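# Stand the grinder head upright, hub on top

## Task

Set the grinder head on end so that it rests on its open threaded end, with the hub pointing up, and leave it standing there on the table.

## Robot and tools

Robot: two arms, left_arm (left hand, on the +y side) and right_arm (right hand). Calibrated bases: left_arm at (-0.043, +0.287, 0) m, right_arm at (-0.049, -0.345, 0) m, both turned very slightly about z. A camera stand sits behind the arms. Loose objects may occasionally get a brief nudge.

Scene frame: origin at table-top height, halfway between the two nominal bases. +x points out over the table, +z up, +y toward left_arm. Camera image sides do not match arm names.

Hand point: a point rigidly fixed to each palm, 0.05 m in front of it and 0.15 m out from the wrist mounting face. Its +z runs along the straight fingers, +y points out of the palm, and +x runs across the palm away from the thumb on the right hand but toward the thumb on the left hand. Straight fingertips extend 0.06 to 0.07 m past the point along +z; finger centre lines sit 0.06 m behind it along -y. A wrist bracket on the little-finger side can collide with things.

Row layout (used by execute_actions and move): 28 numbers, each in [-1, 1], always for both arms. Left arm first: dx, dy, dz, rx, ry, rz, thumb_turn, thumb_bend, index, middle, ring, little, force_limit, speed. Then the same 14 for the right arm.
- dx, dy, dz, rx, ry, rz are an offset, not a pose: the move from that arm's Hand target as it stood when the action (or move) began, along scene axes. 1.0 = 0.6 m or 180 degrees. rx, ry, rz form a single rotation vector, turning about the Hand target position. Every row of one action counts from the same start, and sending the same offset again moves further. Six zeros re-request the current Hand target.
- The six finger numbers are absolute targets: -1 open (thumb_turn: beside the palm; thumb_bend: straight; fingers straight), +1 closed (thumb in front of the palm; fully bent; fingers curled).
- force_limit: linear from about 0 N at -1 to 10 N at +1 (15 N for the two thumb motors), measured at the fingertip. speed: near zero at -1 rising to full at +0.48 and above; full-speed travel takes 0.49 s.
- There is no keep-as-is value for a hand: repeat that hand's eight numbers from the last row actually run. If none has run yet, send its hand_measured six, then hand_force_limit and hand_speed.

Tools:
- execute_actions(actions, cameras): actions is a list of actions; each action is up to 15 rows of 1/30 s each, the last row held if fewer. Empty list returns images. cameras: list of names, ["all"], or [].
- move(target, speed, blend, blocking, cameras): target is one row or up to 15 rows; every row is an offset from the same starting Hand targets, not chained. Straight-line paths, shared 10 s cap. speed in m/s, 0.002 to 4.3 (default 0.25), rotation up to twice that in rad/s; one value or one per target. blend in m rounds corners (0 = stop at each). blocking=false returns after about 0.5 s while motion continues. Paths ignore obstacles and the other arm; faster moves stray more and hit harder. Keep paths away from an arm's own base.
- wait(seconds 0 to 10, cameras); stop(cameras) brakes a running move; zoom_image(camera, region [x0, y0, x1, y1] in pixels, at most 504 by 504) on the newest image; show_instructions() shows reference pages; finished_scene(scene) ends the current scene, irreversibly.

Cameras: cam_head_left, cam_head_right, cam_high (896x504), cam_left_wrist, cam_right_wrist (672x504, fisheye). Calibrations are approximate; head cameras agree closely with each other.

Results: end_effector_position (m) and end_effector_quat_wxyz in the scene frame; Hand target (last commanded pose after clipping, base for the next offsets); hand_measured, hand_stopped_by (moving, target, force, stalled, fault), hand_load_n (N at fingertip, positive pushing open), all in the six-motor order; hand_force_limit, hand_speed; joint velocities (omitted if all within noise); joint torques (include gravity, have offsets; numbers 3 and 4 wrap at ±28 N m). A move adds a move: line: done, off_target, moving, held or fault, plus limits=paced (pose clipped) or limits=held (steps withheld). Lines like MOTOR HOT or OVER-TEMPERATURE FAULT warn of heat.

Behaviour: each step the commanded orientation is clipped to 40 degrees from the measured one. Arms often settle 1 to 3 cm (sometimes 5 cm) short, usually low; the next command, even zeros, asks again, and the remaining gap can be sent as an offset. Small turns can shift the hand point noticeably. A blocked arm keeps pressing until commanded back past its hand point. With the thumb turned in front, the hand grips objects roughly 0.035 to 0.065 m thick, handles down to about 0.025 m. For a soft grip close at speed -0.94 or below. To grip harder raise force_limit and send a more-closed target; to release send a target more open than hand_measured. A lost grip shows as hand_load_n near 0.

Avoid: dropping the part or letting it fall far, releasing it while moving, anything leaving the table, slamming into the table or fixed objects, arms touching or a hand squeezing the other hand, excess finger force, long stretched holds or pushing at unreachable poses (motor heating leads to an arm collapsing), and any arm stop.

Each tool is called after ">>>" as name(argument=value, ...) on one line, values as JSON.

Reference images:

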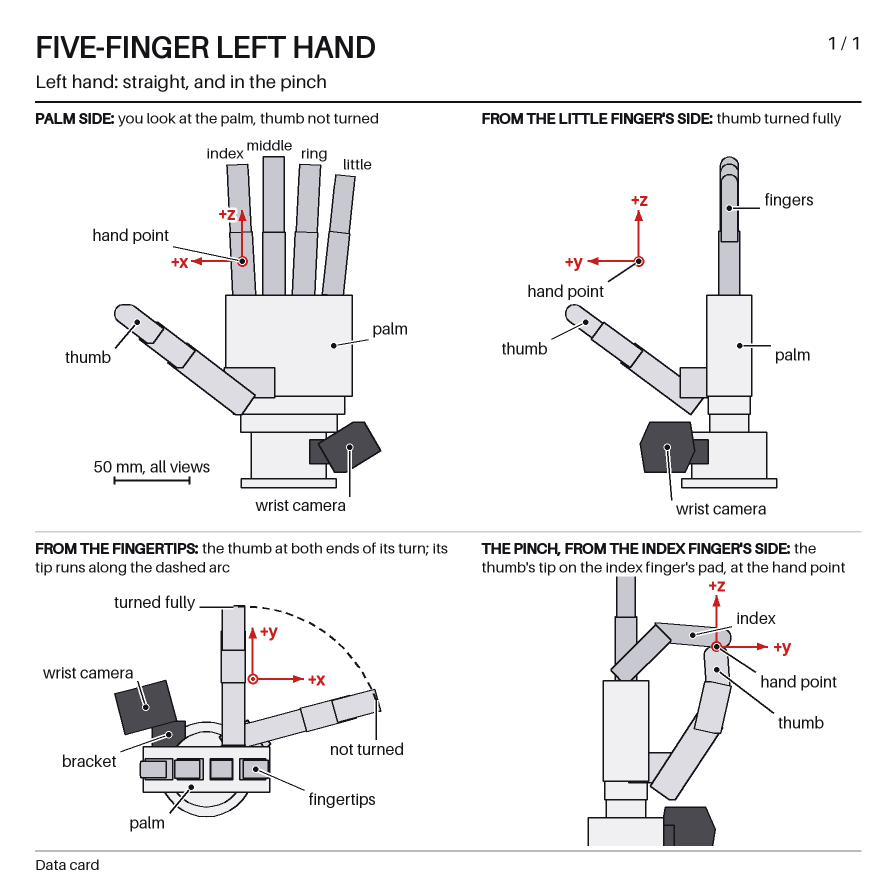

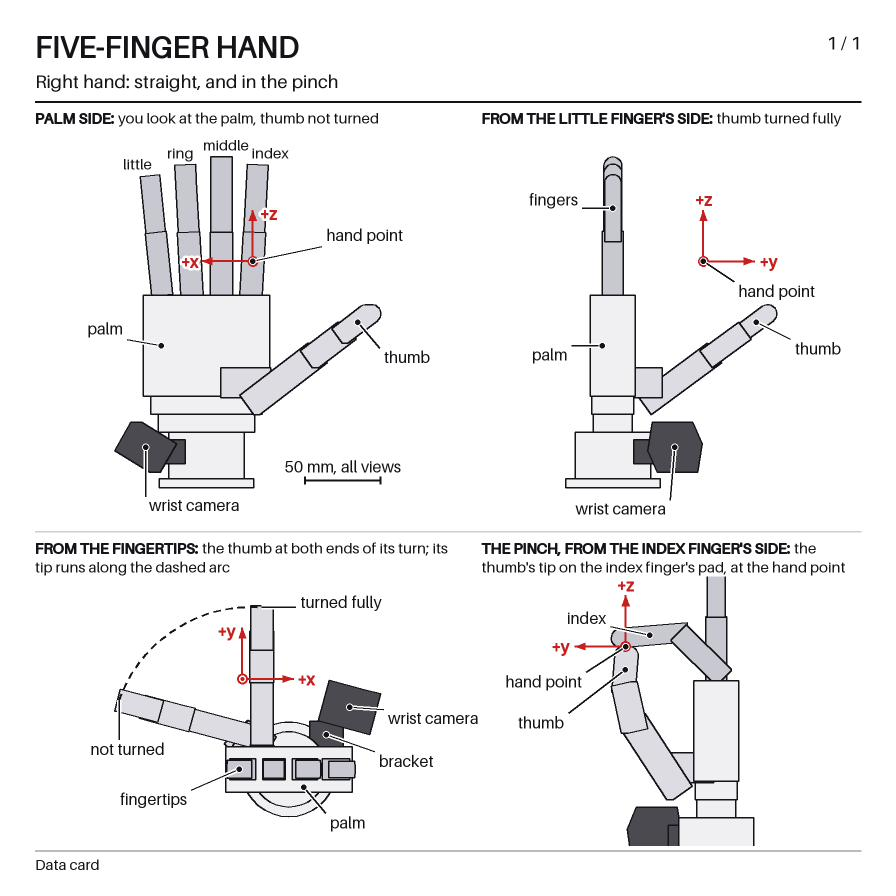

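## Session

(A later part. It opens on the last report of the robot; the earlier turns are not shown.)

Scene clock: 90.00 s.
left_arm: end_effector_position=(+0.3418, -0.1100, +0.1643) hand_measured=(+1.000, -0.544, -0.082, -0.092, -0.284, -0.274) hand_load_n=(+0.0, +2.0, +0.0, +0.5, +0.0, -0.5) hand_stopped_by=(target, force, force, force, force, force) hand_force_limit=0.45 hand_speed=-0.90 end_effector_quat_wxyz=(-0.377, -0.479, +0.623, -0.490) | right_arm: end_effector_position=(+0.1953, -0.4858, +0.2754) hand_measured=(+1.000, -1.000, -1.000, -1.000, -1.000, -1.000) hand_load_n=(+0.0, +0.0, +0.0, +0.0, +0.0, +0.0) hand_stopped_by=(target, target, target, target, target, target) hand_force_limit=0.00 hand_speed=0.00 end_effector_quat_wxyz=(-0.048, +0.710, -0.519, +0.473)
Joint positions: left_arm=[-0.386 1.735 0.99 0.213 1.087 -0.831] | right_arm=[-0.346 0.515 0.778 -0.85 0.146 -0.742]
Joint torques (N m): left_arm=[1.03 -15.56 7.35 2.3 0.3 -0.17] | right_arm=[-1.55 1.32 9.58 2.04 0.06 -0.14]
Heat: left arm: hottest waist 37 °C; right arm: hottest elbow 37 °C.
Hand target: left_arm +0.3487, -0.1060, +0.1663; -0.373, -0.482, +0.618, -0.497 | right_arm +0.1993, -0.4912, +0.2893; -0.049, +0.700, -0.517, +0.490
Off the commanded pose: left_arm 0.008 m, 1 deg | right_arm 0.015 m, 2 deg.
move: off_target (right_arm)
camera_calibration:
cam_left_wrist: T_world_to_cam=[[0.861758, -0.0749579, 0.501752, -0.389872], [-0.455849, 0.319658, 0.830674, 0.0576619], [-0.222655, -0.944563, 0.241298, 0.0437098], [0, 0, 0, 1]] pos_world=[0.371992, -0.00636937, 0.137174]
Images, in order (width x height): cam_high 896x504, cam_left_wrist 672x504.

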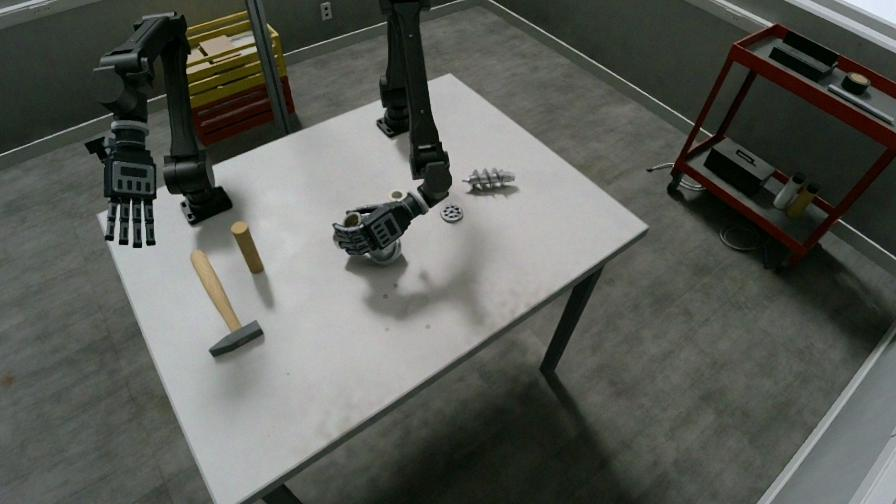

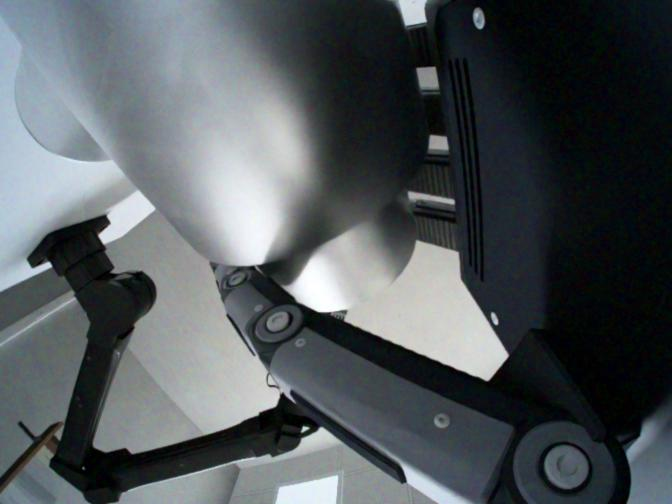

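>>> execute_actions(actions=[])

>>> zoom_image(camera="cam_head_left", region=[450, 240, 570, 350])

>>> zoom_image(camera="cam_head_right", region=[450, 240, 570, 350])

>>> zoom_image(camera="cam_high", region=[320, 190, 420, 280])

Scene clock: 90.97 s.
left_arm: end_effector_position=(+0.3418, -0.1100, +0.1641) hand_measured=(+1.000, -0.544, -0.082, -0.092, -0.284, -0.274) hand_load_n=(+0.0, +2.0, +0.0, +1.0, +0.0, +0.0) hand_stopped_by=(target, force, force, force, force, force) hand_force_limit=0.45 hand_speed=-0.90 end_effector_quat_wxyz=(-0.377, -0.479, +0.623, -0.489) | right_arm: end_effector_position=(+0.1953, -0.4858, +0.2754) hand_measured=(+1.000, -1.000, -1.000, -1.000, -1.000, -1.000) hand_load_n=(+0.0, +0.0, +0.0, +0.0, +0.0, +0.0) hand_stopped_by=(target, target, target, target, target, target) hand_force_limit=0.00 hand_speed=0.00 end_effector_quat_wxyz=(-0.048, +0.710, -0.519, +0.473)
Joint positions: left_arm=[-0.386 1.736 0.99 0.213 1.087 -0.832] | right_arm=[-0.346 0.515 0.778 -0.85 0.146 -0.742]
Joint velocities: within noise
Joint torques (N m): left_arm=[0.91 -15.27 7.36 2.26 0.28 -0.16] | right_arm=[-1.67 1.26 9.55 2.07 0.06 -0.15]
Heat: left arm: hottest waist 37 °C; right arm: hottest elbow 37 °C.
Hand target: left_arm +0.3487, -0.1060, +0.1662; -0.373, -0.482, +0.618, -0.496 | right_arm +0.1993, -0.4912, +0.2893; -0.049, +0.700, -0.517, +0.490
Off the commanded pose: left_arm 0.008 m, 1 deg | right_arm 0.015 m, 2 deg.
camera_calibration:
cam_left_wrist: T_world_to_cam=[[0.862132, -0.0750188, 0.5011, -0.389822], [-0.455246, 0.319488, 0.831071, 0.0575475], [-0.222441, -0.944616, 0.241288, 0.0436795], [0, 0, 0, 1]] pos_world=[0.371992, -0.00636929, 0.136974]
cam_right_wrist: T_world_to_cam=[[-0.64844, -0.628805, -0.429104, -0.0580972], [-0.514416, 0.777438, -0.361892, 0.581103], [0.561162, -0.0139272, -0.827589, 0.227115], [0, 0, 0, 1]] pos_world=[0.133808, -0.485141, 0.373325]

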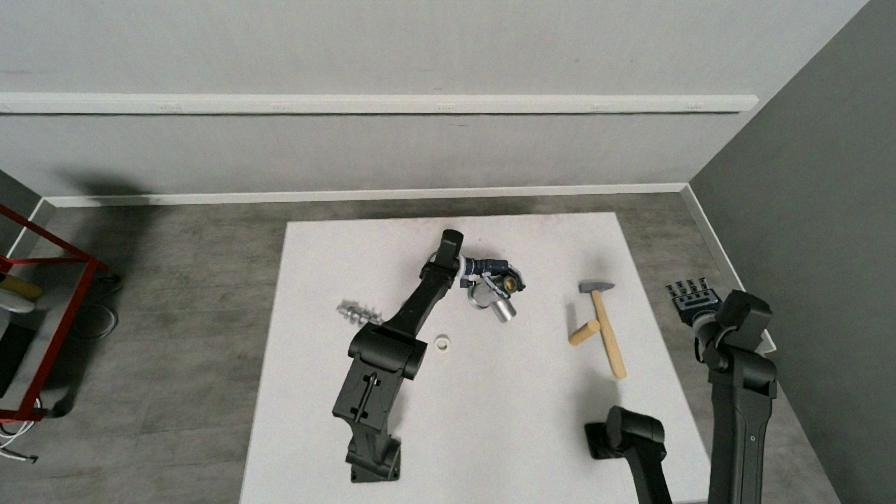

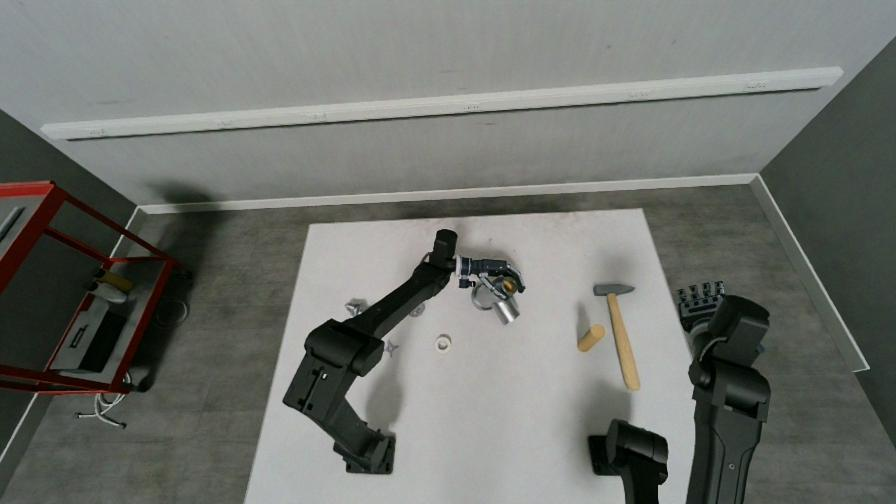

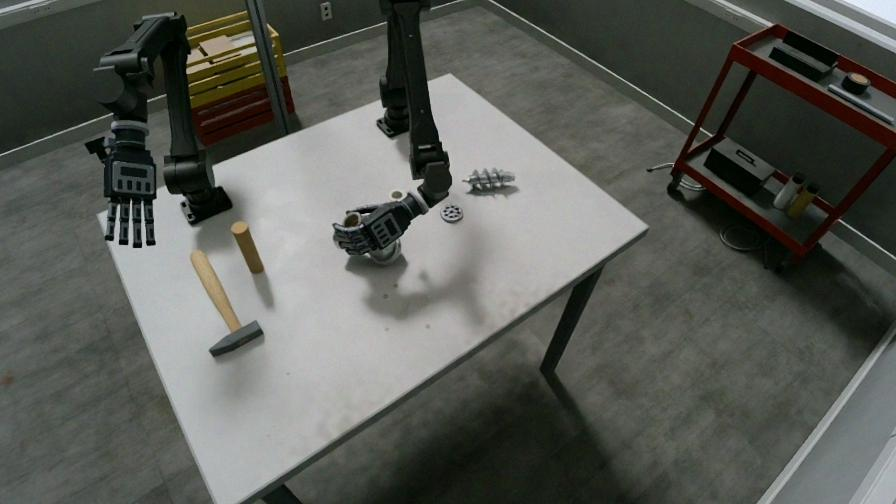

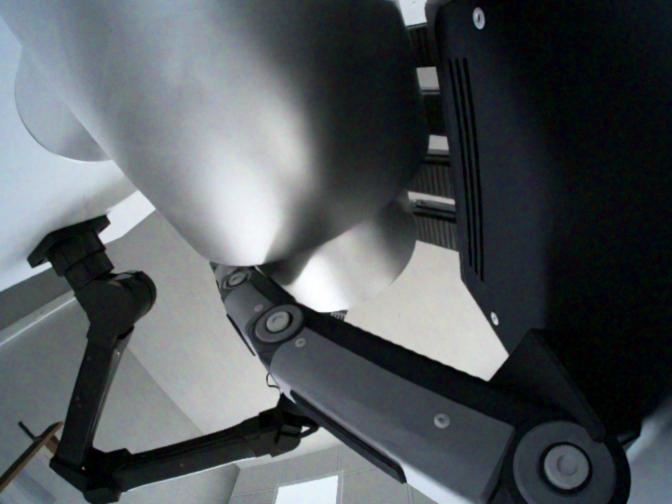

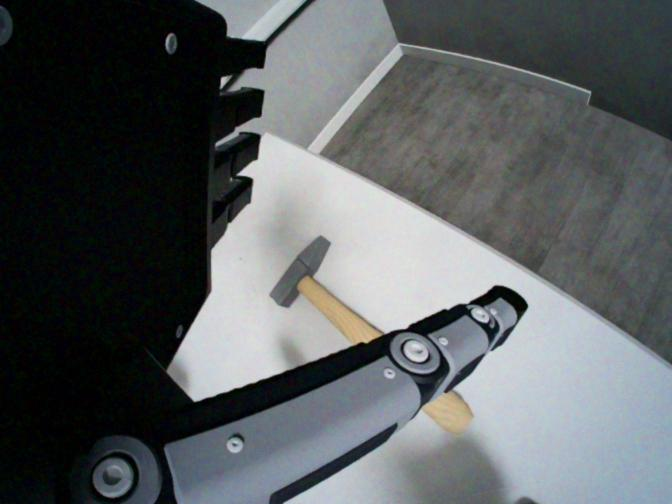

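Scaled by 4.200 from the camera's 896x504 image, which has a finer 1280x720 frame.

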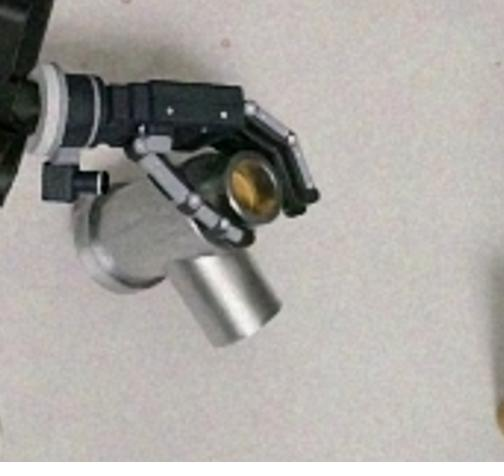

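Scaled by 4.200 from the camera's 896x504 image, which has a finer 1280x720 frame.

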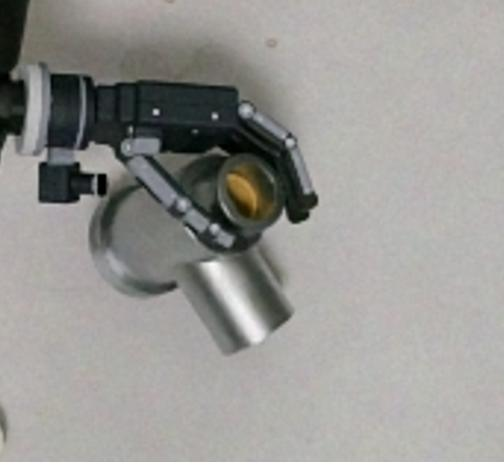

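Scaled by 5.040 from the camera's 896x504 image, which has a finer 1280x720 frame.

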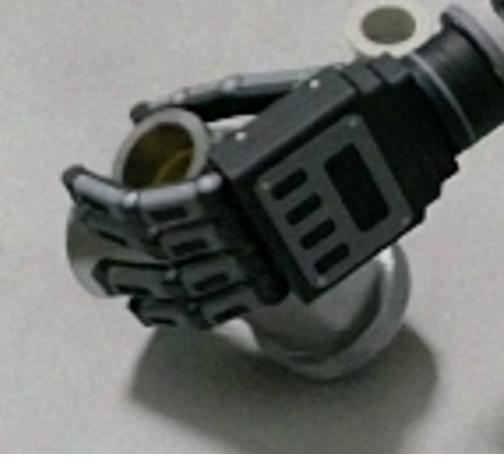

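>>> move(target=[0,0,0,0,0,0,1,0.25,0.35,0.35,0.1,0.1,0.0,-0.92, 0,0,0,0,0,0, 1,-1,-1,-1,-1,-1,0,0], cameras=["cam_left_wrist","cam_high","cam_head_left"], speed=0.05)

>>> zoom_image(camera="cam_high", region=[320, 190, 420, 280])

>>> zoom_image(camera="cam_head_left", region=[450, 240, 570, 350])

Scene clock: 95.13 s.
left_arm: end_effector_position=(+0.3423, -0.1103, +0.1642) hand_measured=(+1.000, -0.534, +0.350, -0.064, +0.020, +0.014) hand_load_n=(+1.5, +10.5, +0.0, +2.5, +4.5, +4.5) hand_stopped_by=(target, force, target, force, force, force) hand_force_limit=0.00 hand_speed=-0.92 end_effector_quat_wxyz=(-0.376, -0.477, +0.624, -0.491) | right_arm: end_effector_position=(+0.1953, -0.4858, +0.2754) hand_measured=(+1.000, -1.000, -1.000, -1.000, -1.000, -1.000) hand_load_n=(+0.0, +0.0, +0.0, +0.0, +0.0, +0.0) hand_stopped_by=(target, target, target, target, target, target) hand_force_limit=0.00 hand_speed=0.00 end_effector_quat_wxyz=(-0.048, +0.710, -0.519, +0.473)
Joint positions: left_arm=[-0.386 1.737 0.99 0.221 1.087 -0.832] | right_arm=[-0.346 0.515 0.778 -0.85 0.146 -0.742]
Joint torques (N m): left_arm=[0.97 -15.44 7.35 1.99 0.3 -0.17] | right_arm=[-1.55 1.26 9.58 2.06 0.06 -0.14]
Heat: left arm: hottest waist 37 °C; right arm: hottest elbow 37 °C.
Hand target: left_arm +0.3487, -0.1060, +0.1663; -0.373, -0.482, +0.618, -0.496 | right_arm +0.1993, -0.4912, +0.2893; -0.049, +0.700, -0.517, +0.490
Off the commanded pose: left_arm 0.008 m, 1 deg | right_arm 0.015 m, 2 deg.
move: off_target (right_arm)
camera_calibration:
cam_left_wrist: T_world_to_cam=[[0.859296, -0.0736772, 0.506144, -0.390077], [-0.459937, 0.321609, 0.827663, 0.0601924], [-0.22376, -0.944002, 0.24247, 0.0438844], [0, 0, 0, 1]] pos_world=[0.372696, -0.00667124, 0.136976]
Images, in order (width x height): cam_head_left 896x504, cam_high 896x504, cam_left_wrist 672x504.

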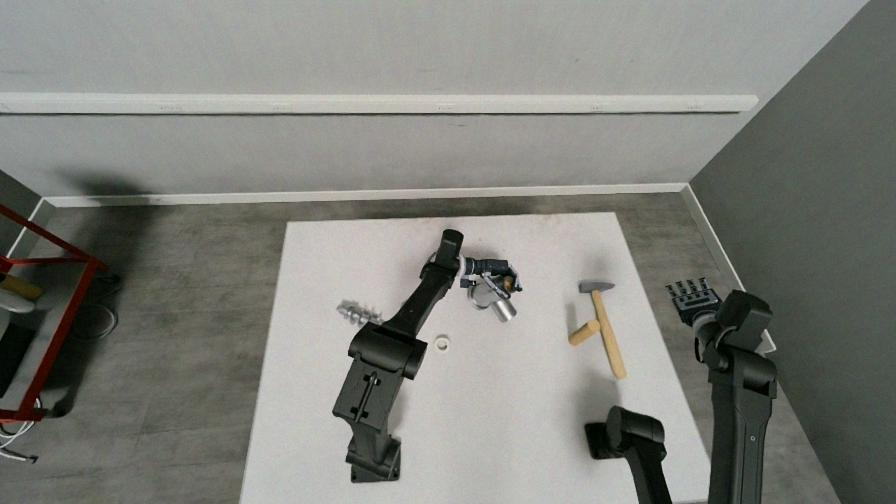

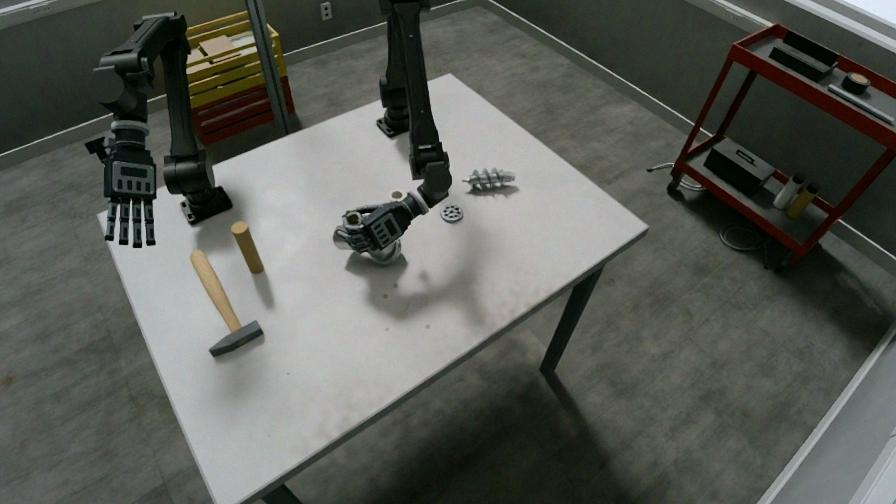

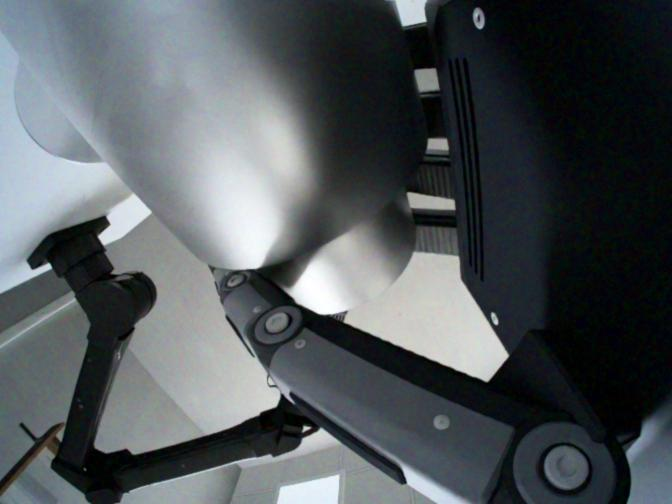

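Scaled by 5.040 from the camera's 896x504 image, which has a finer 1280x720 frame.

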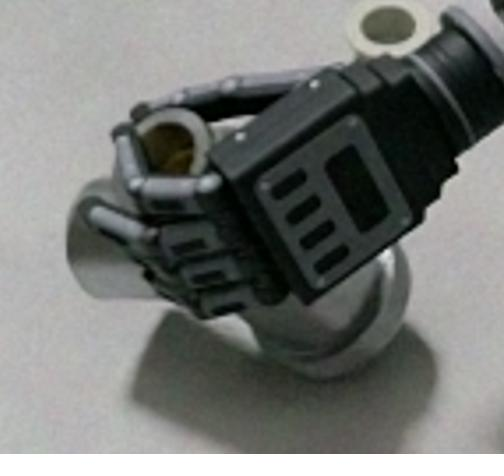

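Scaled by 4.200 from the camera's 896x504 image, which has a finer 1280x720 frame.

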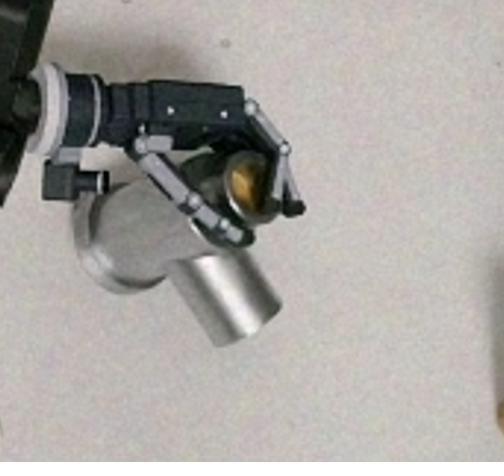

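>>> move(target=[0.009,0.078,0.012,-0.088,0.012,0,1,0.25,0.35,0.35,0.1,0.1,0.0,-0.92, 0,0,0,0,0,0, 1,-1,-1,-1,-1,-1,0,0], cameras=["cam_left_wrist","cam_high","cam_head_left"], speed=0.06)

>>> zoom_image(camera="cam_high", region=[320, 180, 430, 280])

>>> zoom_image(camera="cam_head_left", region=[450, 240, 570, 350])

Scene clock: 99.00 s.
left_arm: end_effector_position=(+0.3528, -0.0630, +0.1733) hand_measured=(+1.000, -0.534, +0.350, -0.064, +0.020, +0.014) hand_load_n=(-0.5, +7.5, +0.0, +0.0, +4.0, +6.0) hand_stopped_by=(target, force, target, force, force, force) hand_force_limit=0.00 hand_speed=-0.92 end_effector_quat_wxyz=(-0.442, -0.428, +0.544, -0.571) | right_arm: end_effector_position=(+0.1953, -0.4858, +0.2754) hand_measured=(+1.000, -1.000, -1.000, -1.000, -1.000, -1.000) hand_load_n=(+0.0, -0.5, +0.0, +0.0, +0.0, -0.5) hand_stopped_by=(target, target, target, target, target, target) hand_force_limit=0.00 hand_speed=0.00 end_effector_quat_wxyz=(-0.048, +0.710, -0.519, +0.473)
Joint positions: left_arm=[-0.287 1.908 0.891 1.144 1.234 -1.446] | right_arm=[-0.346 0.515 0.778 -0.85 0.146 -0.742]
Joint torques (N m): left_arm=[0.5 -15.5 5.15 1.88 -0.08 -0.31] | right_arm=[-1.61 1.26 9.58 2.03 0.06 -0.15]
Heat: left arm: hottest waist 36 °C; right arm: hottest elbow 37 °C.
Hand target: left_arm +0.3541, -0.0591, +0.1734; -0.448, -0.435, +0.537, -0.568 | right_arm +0.1993, -0.4912, +0.2893; -0.049, +0.700, -0.517, +0.490
Off the commanded pose: left_arm 0.004 m, 1 deg | right_arm 0.015 m, 2 deg.
move: off_target (right_arm)
camera_calibration:
cam_left_wrist: T_world_to_cam=[[0.867846, 0.0735469, 0.491359, -0.391339], [-0.450487, 0.533577, 0.715791, 0.0716079], [-0.209534, -0.842547, 0.496195, 0.0460589], [0, 0, 0, 1]] pos_world=[0.381531, 0.0293802, 0.118177]
Images, in order (width x height): cam_head_left 896x504, cam_high 896x504, cam_left_wrist 672x504.

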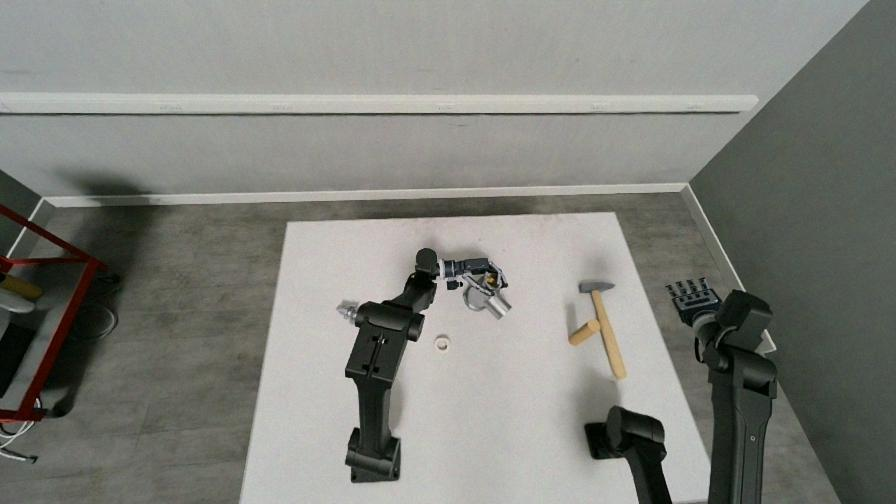

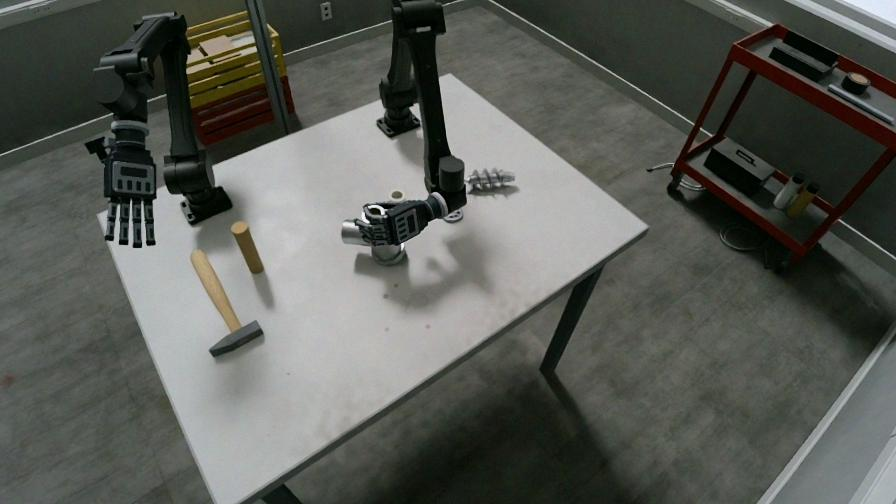

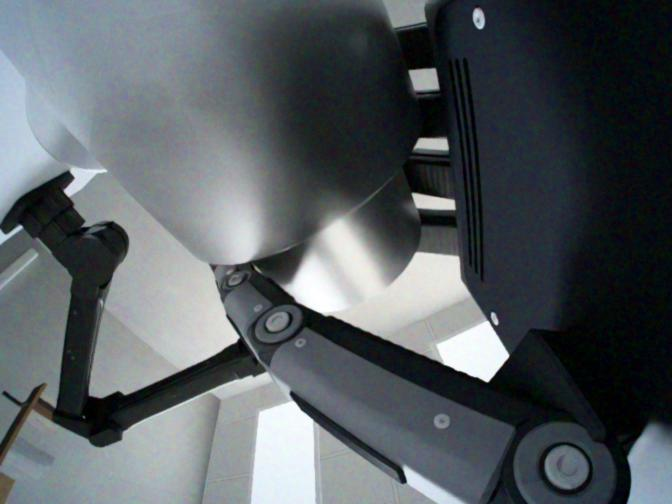

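Scaled by 4.582 from the camera's 896x504 image, which has a finer 1280x720 frame.

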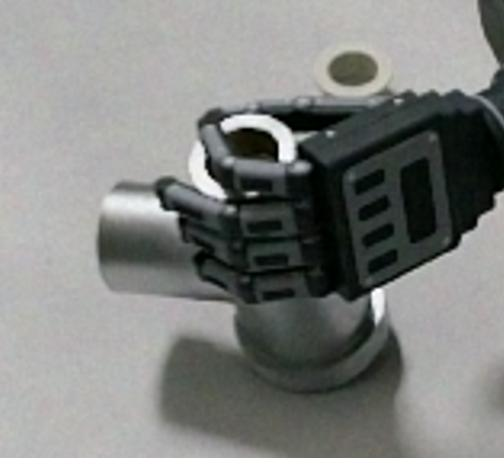

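Scaled by 4.200 from the camera's 896x504 image, which has a finer 1280x720 frame.

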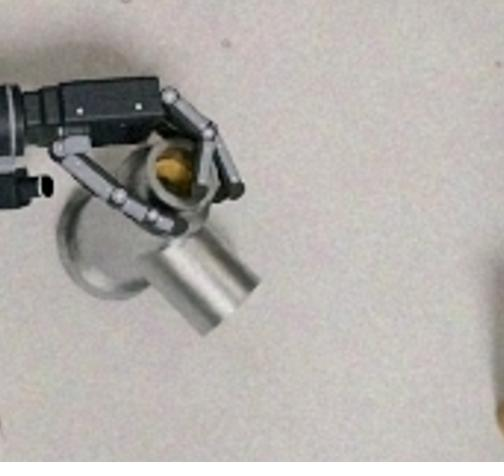

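>>> move(target=[0.028,0.062,-0.002,-0.069,0.031,0,1,0.25,0.35,0.35,0.1,0.1,0.0,-0.92, 0,0,0,0,0,0, 1,-1,-1,-1,-1,-1,0,0], cameras=["cam_left_wrist","cam_high","cam_head_left","cam_head_right"], speed=0.06)

>>> zoom_image(camera="cam_high", region=[320, 180, 430, 280])

>>> zoom_image(camera="cam_head_left", region=[450, 240, 570, 350])

>>> zoom_image(camera="cam_head_right", region=[450, 240, 570, 350])

Scene clock: 101.87 s.
left_arm: end_effector_position=(+0.3612, -0.0359, +0.1736) hand_measured=(+1.000, -0.536, +0.350, -0.064, +0.020, +0.014) hand_load_n=(-5.0, +13.5, +0.0, +0.0, +5.5, +16.5) hand_stopped_by=(target, force, target, force, force, force) hand_force_limit=0.00 hand_speed=-0.92 end_effector_quat_wxyz=(+0.473, +0.430, -0.494, +0.589) | right_arm: end_effector_position=(+0.1953, -0.4858, +0.2754) hand_measured=(+1.000, -1.000, -1.000, -1.000, -1.000, -1.000) hand_load_n=(+0.5, +0.0, +0.0, +0.0, +0.0, +0.0) hand_stopped_by=(target, target, target, target, target, target) hand_force_limit=0.00 hand_speed=0.00 end_effector_quat_wxyz=(-0.048, +0.710, -0.519, +0.473)
Joint positions: left_arm=[-0.236 2.023 0.894 1.558 1.225 -1.798] | right_arm=[-0.346 0.515 0.778 -0.85 0.146 -0.742]
Joint torques (N m): left_arm=[2.32 -15.33 4.6 1.16 0.06 -0.58] | right_arm=[-1.44 1.2 9.55 2.03 0.06 -0.13]
Heat: left arm: hottest waist 36 °C; right arm: hottest elbow 37 °C.
Hand target: left_arm +0.3708, -0.0219, +0.1723; +0.517, +0.411, -0.450, +0.601 | right_arm +0.1993, -0.4912, +0.2893; -0.049, +0.700, -0.517, +0.490
Off the commanded pose: left_arm 0.017 m, 8 deg | right_arm 0.015 m, 2 deg.
joint sent to its limit (left arm) — joint 4 (wrist pitch), upper limit. The joint targets are off in orientation, not in position.
move: off_target (left_arm, right_arm)
camera_calibration:
cam_left_wrist: T_world_to_cam=[[0.894631, 0.143185, 0.423242, -0.396149], [-0.419979, 0.592772, 0.687196, 0.0568925], [-0.152491, -0.79254, 0.590447, 0.0353507], [0, 0, 0, 1]] pos_world=[0.383691, 0.0510149, 0.107698]
Images, in order (width x height): cam_head_left 896x504, cam_head_right 896x504, cam_high 896x504, cam_left_wrist 672x504.

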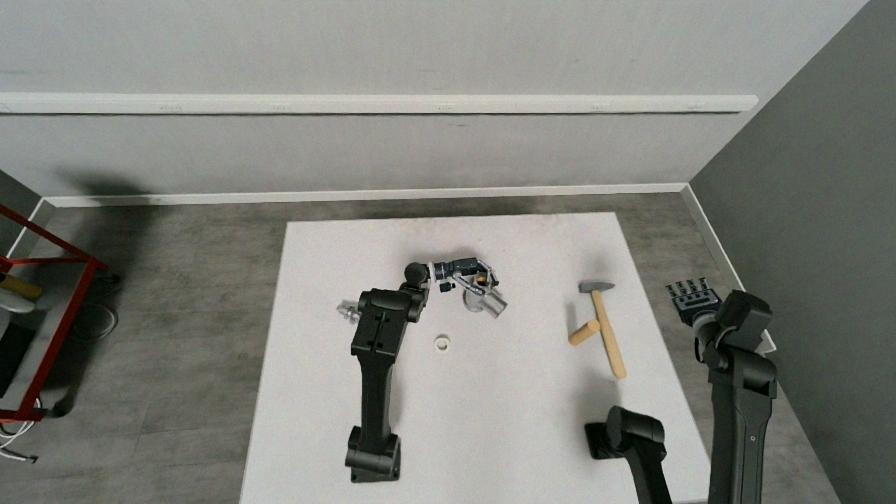

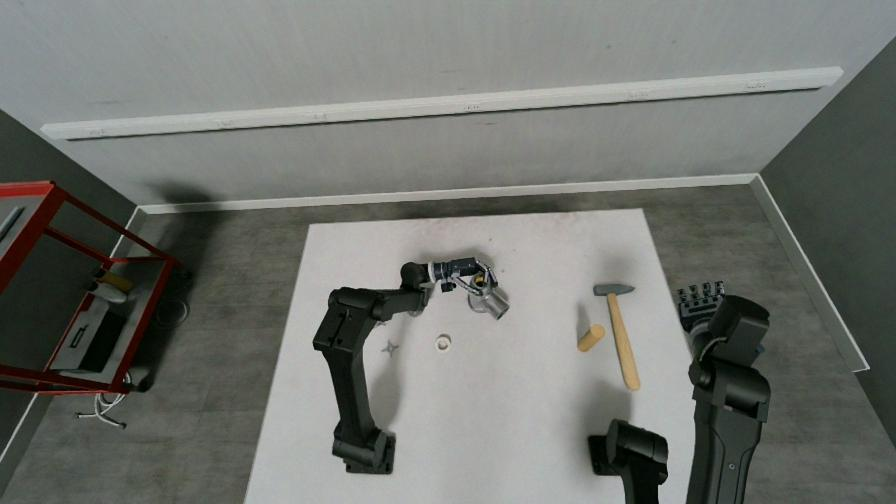

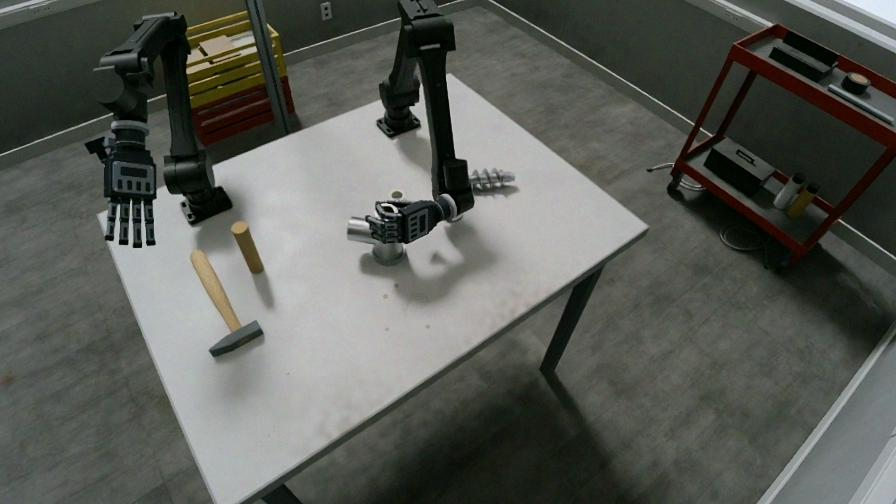

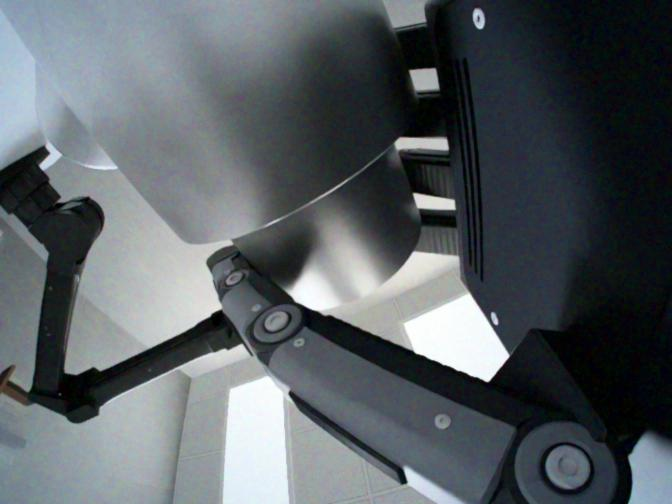

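Scaled by 4.582 from the camera's 896x504 image, which has a finer 1280x720 frame.

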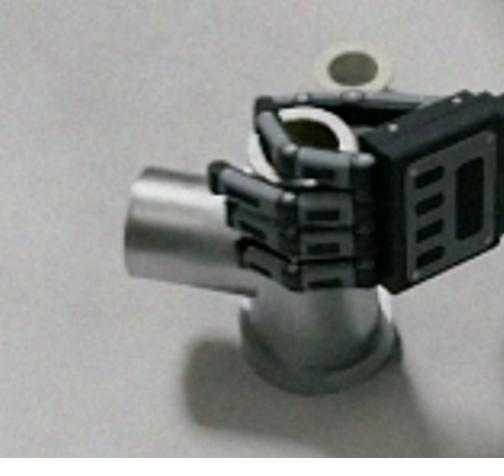

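Scaled by 4.200 from the camera's 896x504 image, which has a finer 1280x720 frame.

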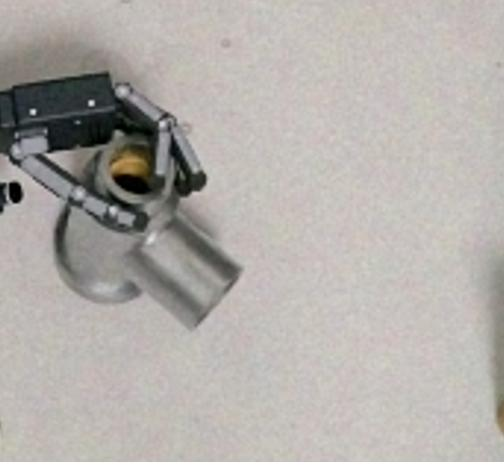

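Scaled by 4.200 from the camera's 896x504 image, which has a finer 1280x720 frame.

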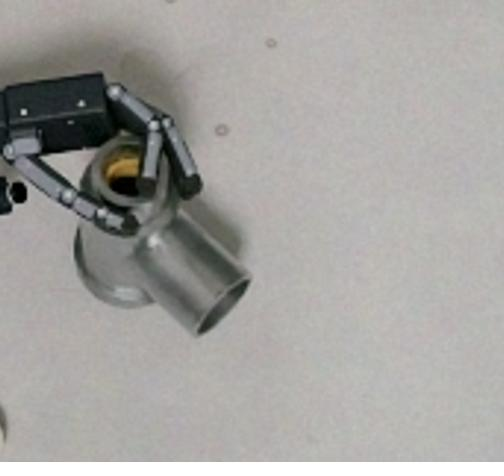

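>>> move(target=[-0.012,-0.02,0.0,0.038,-0.0167,0.0068,1,0.25,0.35,0.35,0.1,0.1,0.0,-0.92, 0,0,0,0,0,0, 1,-1,-1,-1,-1,-1,0,0], cameras=["cam_left_wrist","cam_high","cam_head_left"], speed=0.06)

>>> zoom_image(camera="cam_high", region=[320, 180, 430, 280])

>>> zoom_image(camera="cam_head_left", region=[450, 240, 570, 350])

Scene clock: 103.67 s.
left_arm: end_effector_position=(+0.3600, -0.0370, +0.1731) hand_measured=(+1.000, -0.536, +0.350, -0.064, +0.020, +0.014) hand_load_n=(-1.5, +12.0, +0.0, +0.5, +4.5, +13.5) hand_stopped_by=(target, force, target, force, force, force) hand_force_limit=0.00 hand_speed=-0.92 end_effector_quat_wxyz=(+0.470, +0.427, -0.497, +0.591) | right_arm: end_effector_position=(+0.1953, -0.4858, +0.2754) hand_measured=(+1.000, -1.000, -1.000, -1.000, -1.000, -1.000) hand_load_n=(+0.0, +0.0, +0.0, +0.0, +0.0, +0.0) hand_stopped_by=(target, target, target, target, target, target) hand_force_limit=0.00 hand_speed=0.00 end_effector_quat_wxyz=(-0.048, +0.710, -0.519, +0.473)
Joint positions: left_arm=[-0.239 2.023 0.894 1.56 1.225 -1.789] | right_arm=[-0.346 0.515 0.778 -0.85 0.146 -0.742]
Joint torques (N m): left_arm=[0.56 -15.56 5.04 1.03 -0.14 -0.16] | right_arm=[-1.55 1.2 9.61 2.06 0.06 -0.15]
Heat: left arm: hottest waist 36 °C; right arm: hottest elbow 37 °C.
Hand target: left_arm +0.3636, -0.0340, +0.1723; +0.474, +0.430, -0.494, +0.589 | right_arm +0.1993, -0.4912, +0.2893; -0.049, +0.700, -0.517, +0.490
Off the commanded pose: left_arm 0.005 m, 1 deg | right_arm 0.015 m, 2 deg.
joint read past its limit (left arm) — joint 4 (wrist pitch), upper limit.
joint sent to its limit (left arm) — joint 4 (wrist pitch), upper limit. The joint targets still meet the commanded pose.
move: off_target (right_arm)
camera_calibration:
cam_left_wrist: T_world_to_cam=[[0.890175, 0.142122, 0.432885, -0.39479], [-0.426627, 0.593505, 0.682452, 0.0605962], [-0.159928, -0.792182, 0.588957, 0.0374574], [0, 0, 0, 1]] pos_world=[0.383275, 0.0498171, 0.107484]
Images, in order (width x height): cam_head_left 896x504, cam_high 896x504, cam_left_wrist 672x504.

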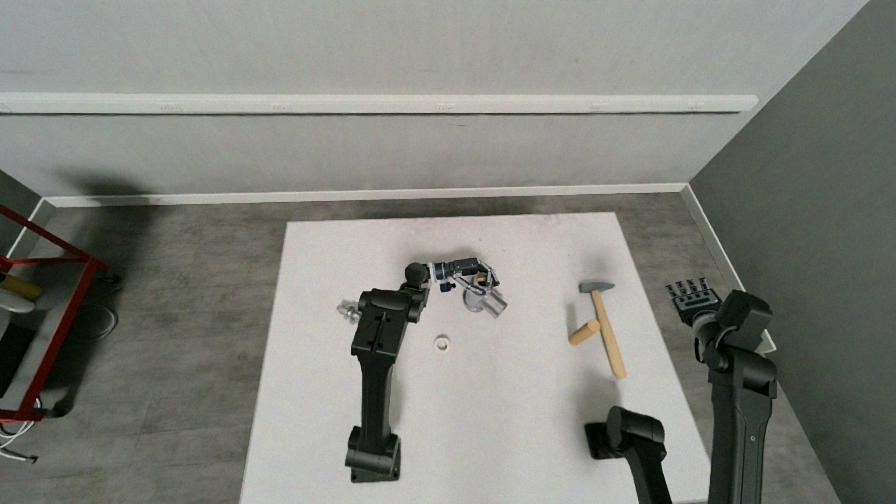

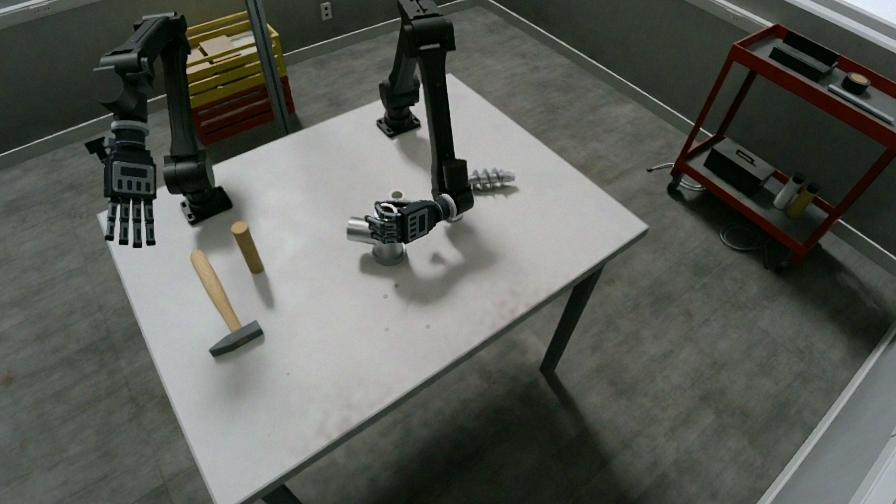

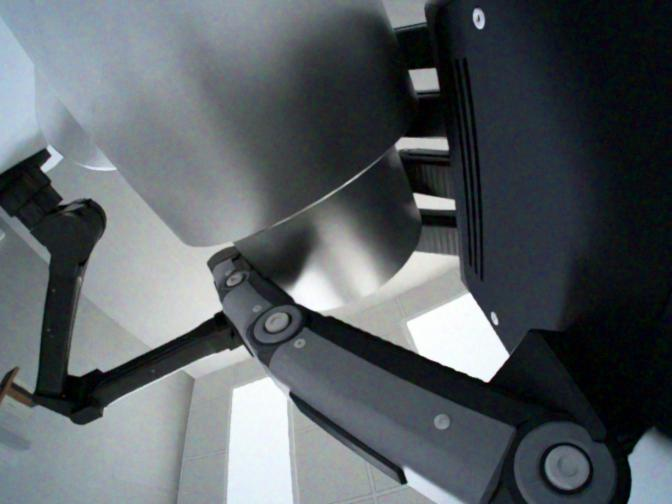

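Scaled by 4.582 from the camera's 896x504 image, which has a finer 1280x720 frame.

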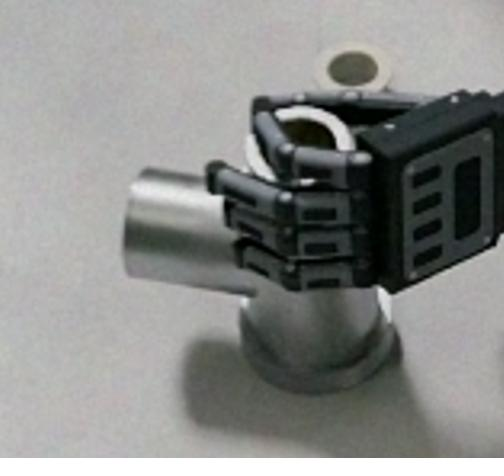

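Scaled by 4.200 from the camera's 896x504 image, which has a finer 1280x720 frame.

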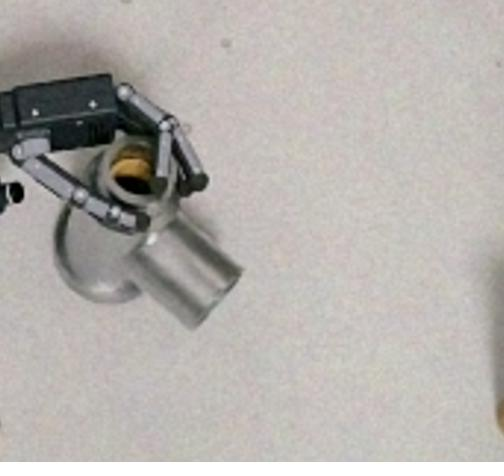

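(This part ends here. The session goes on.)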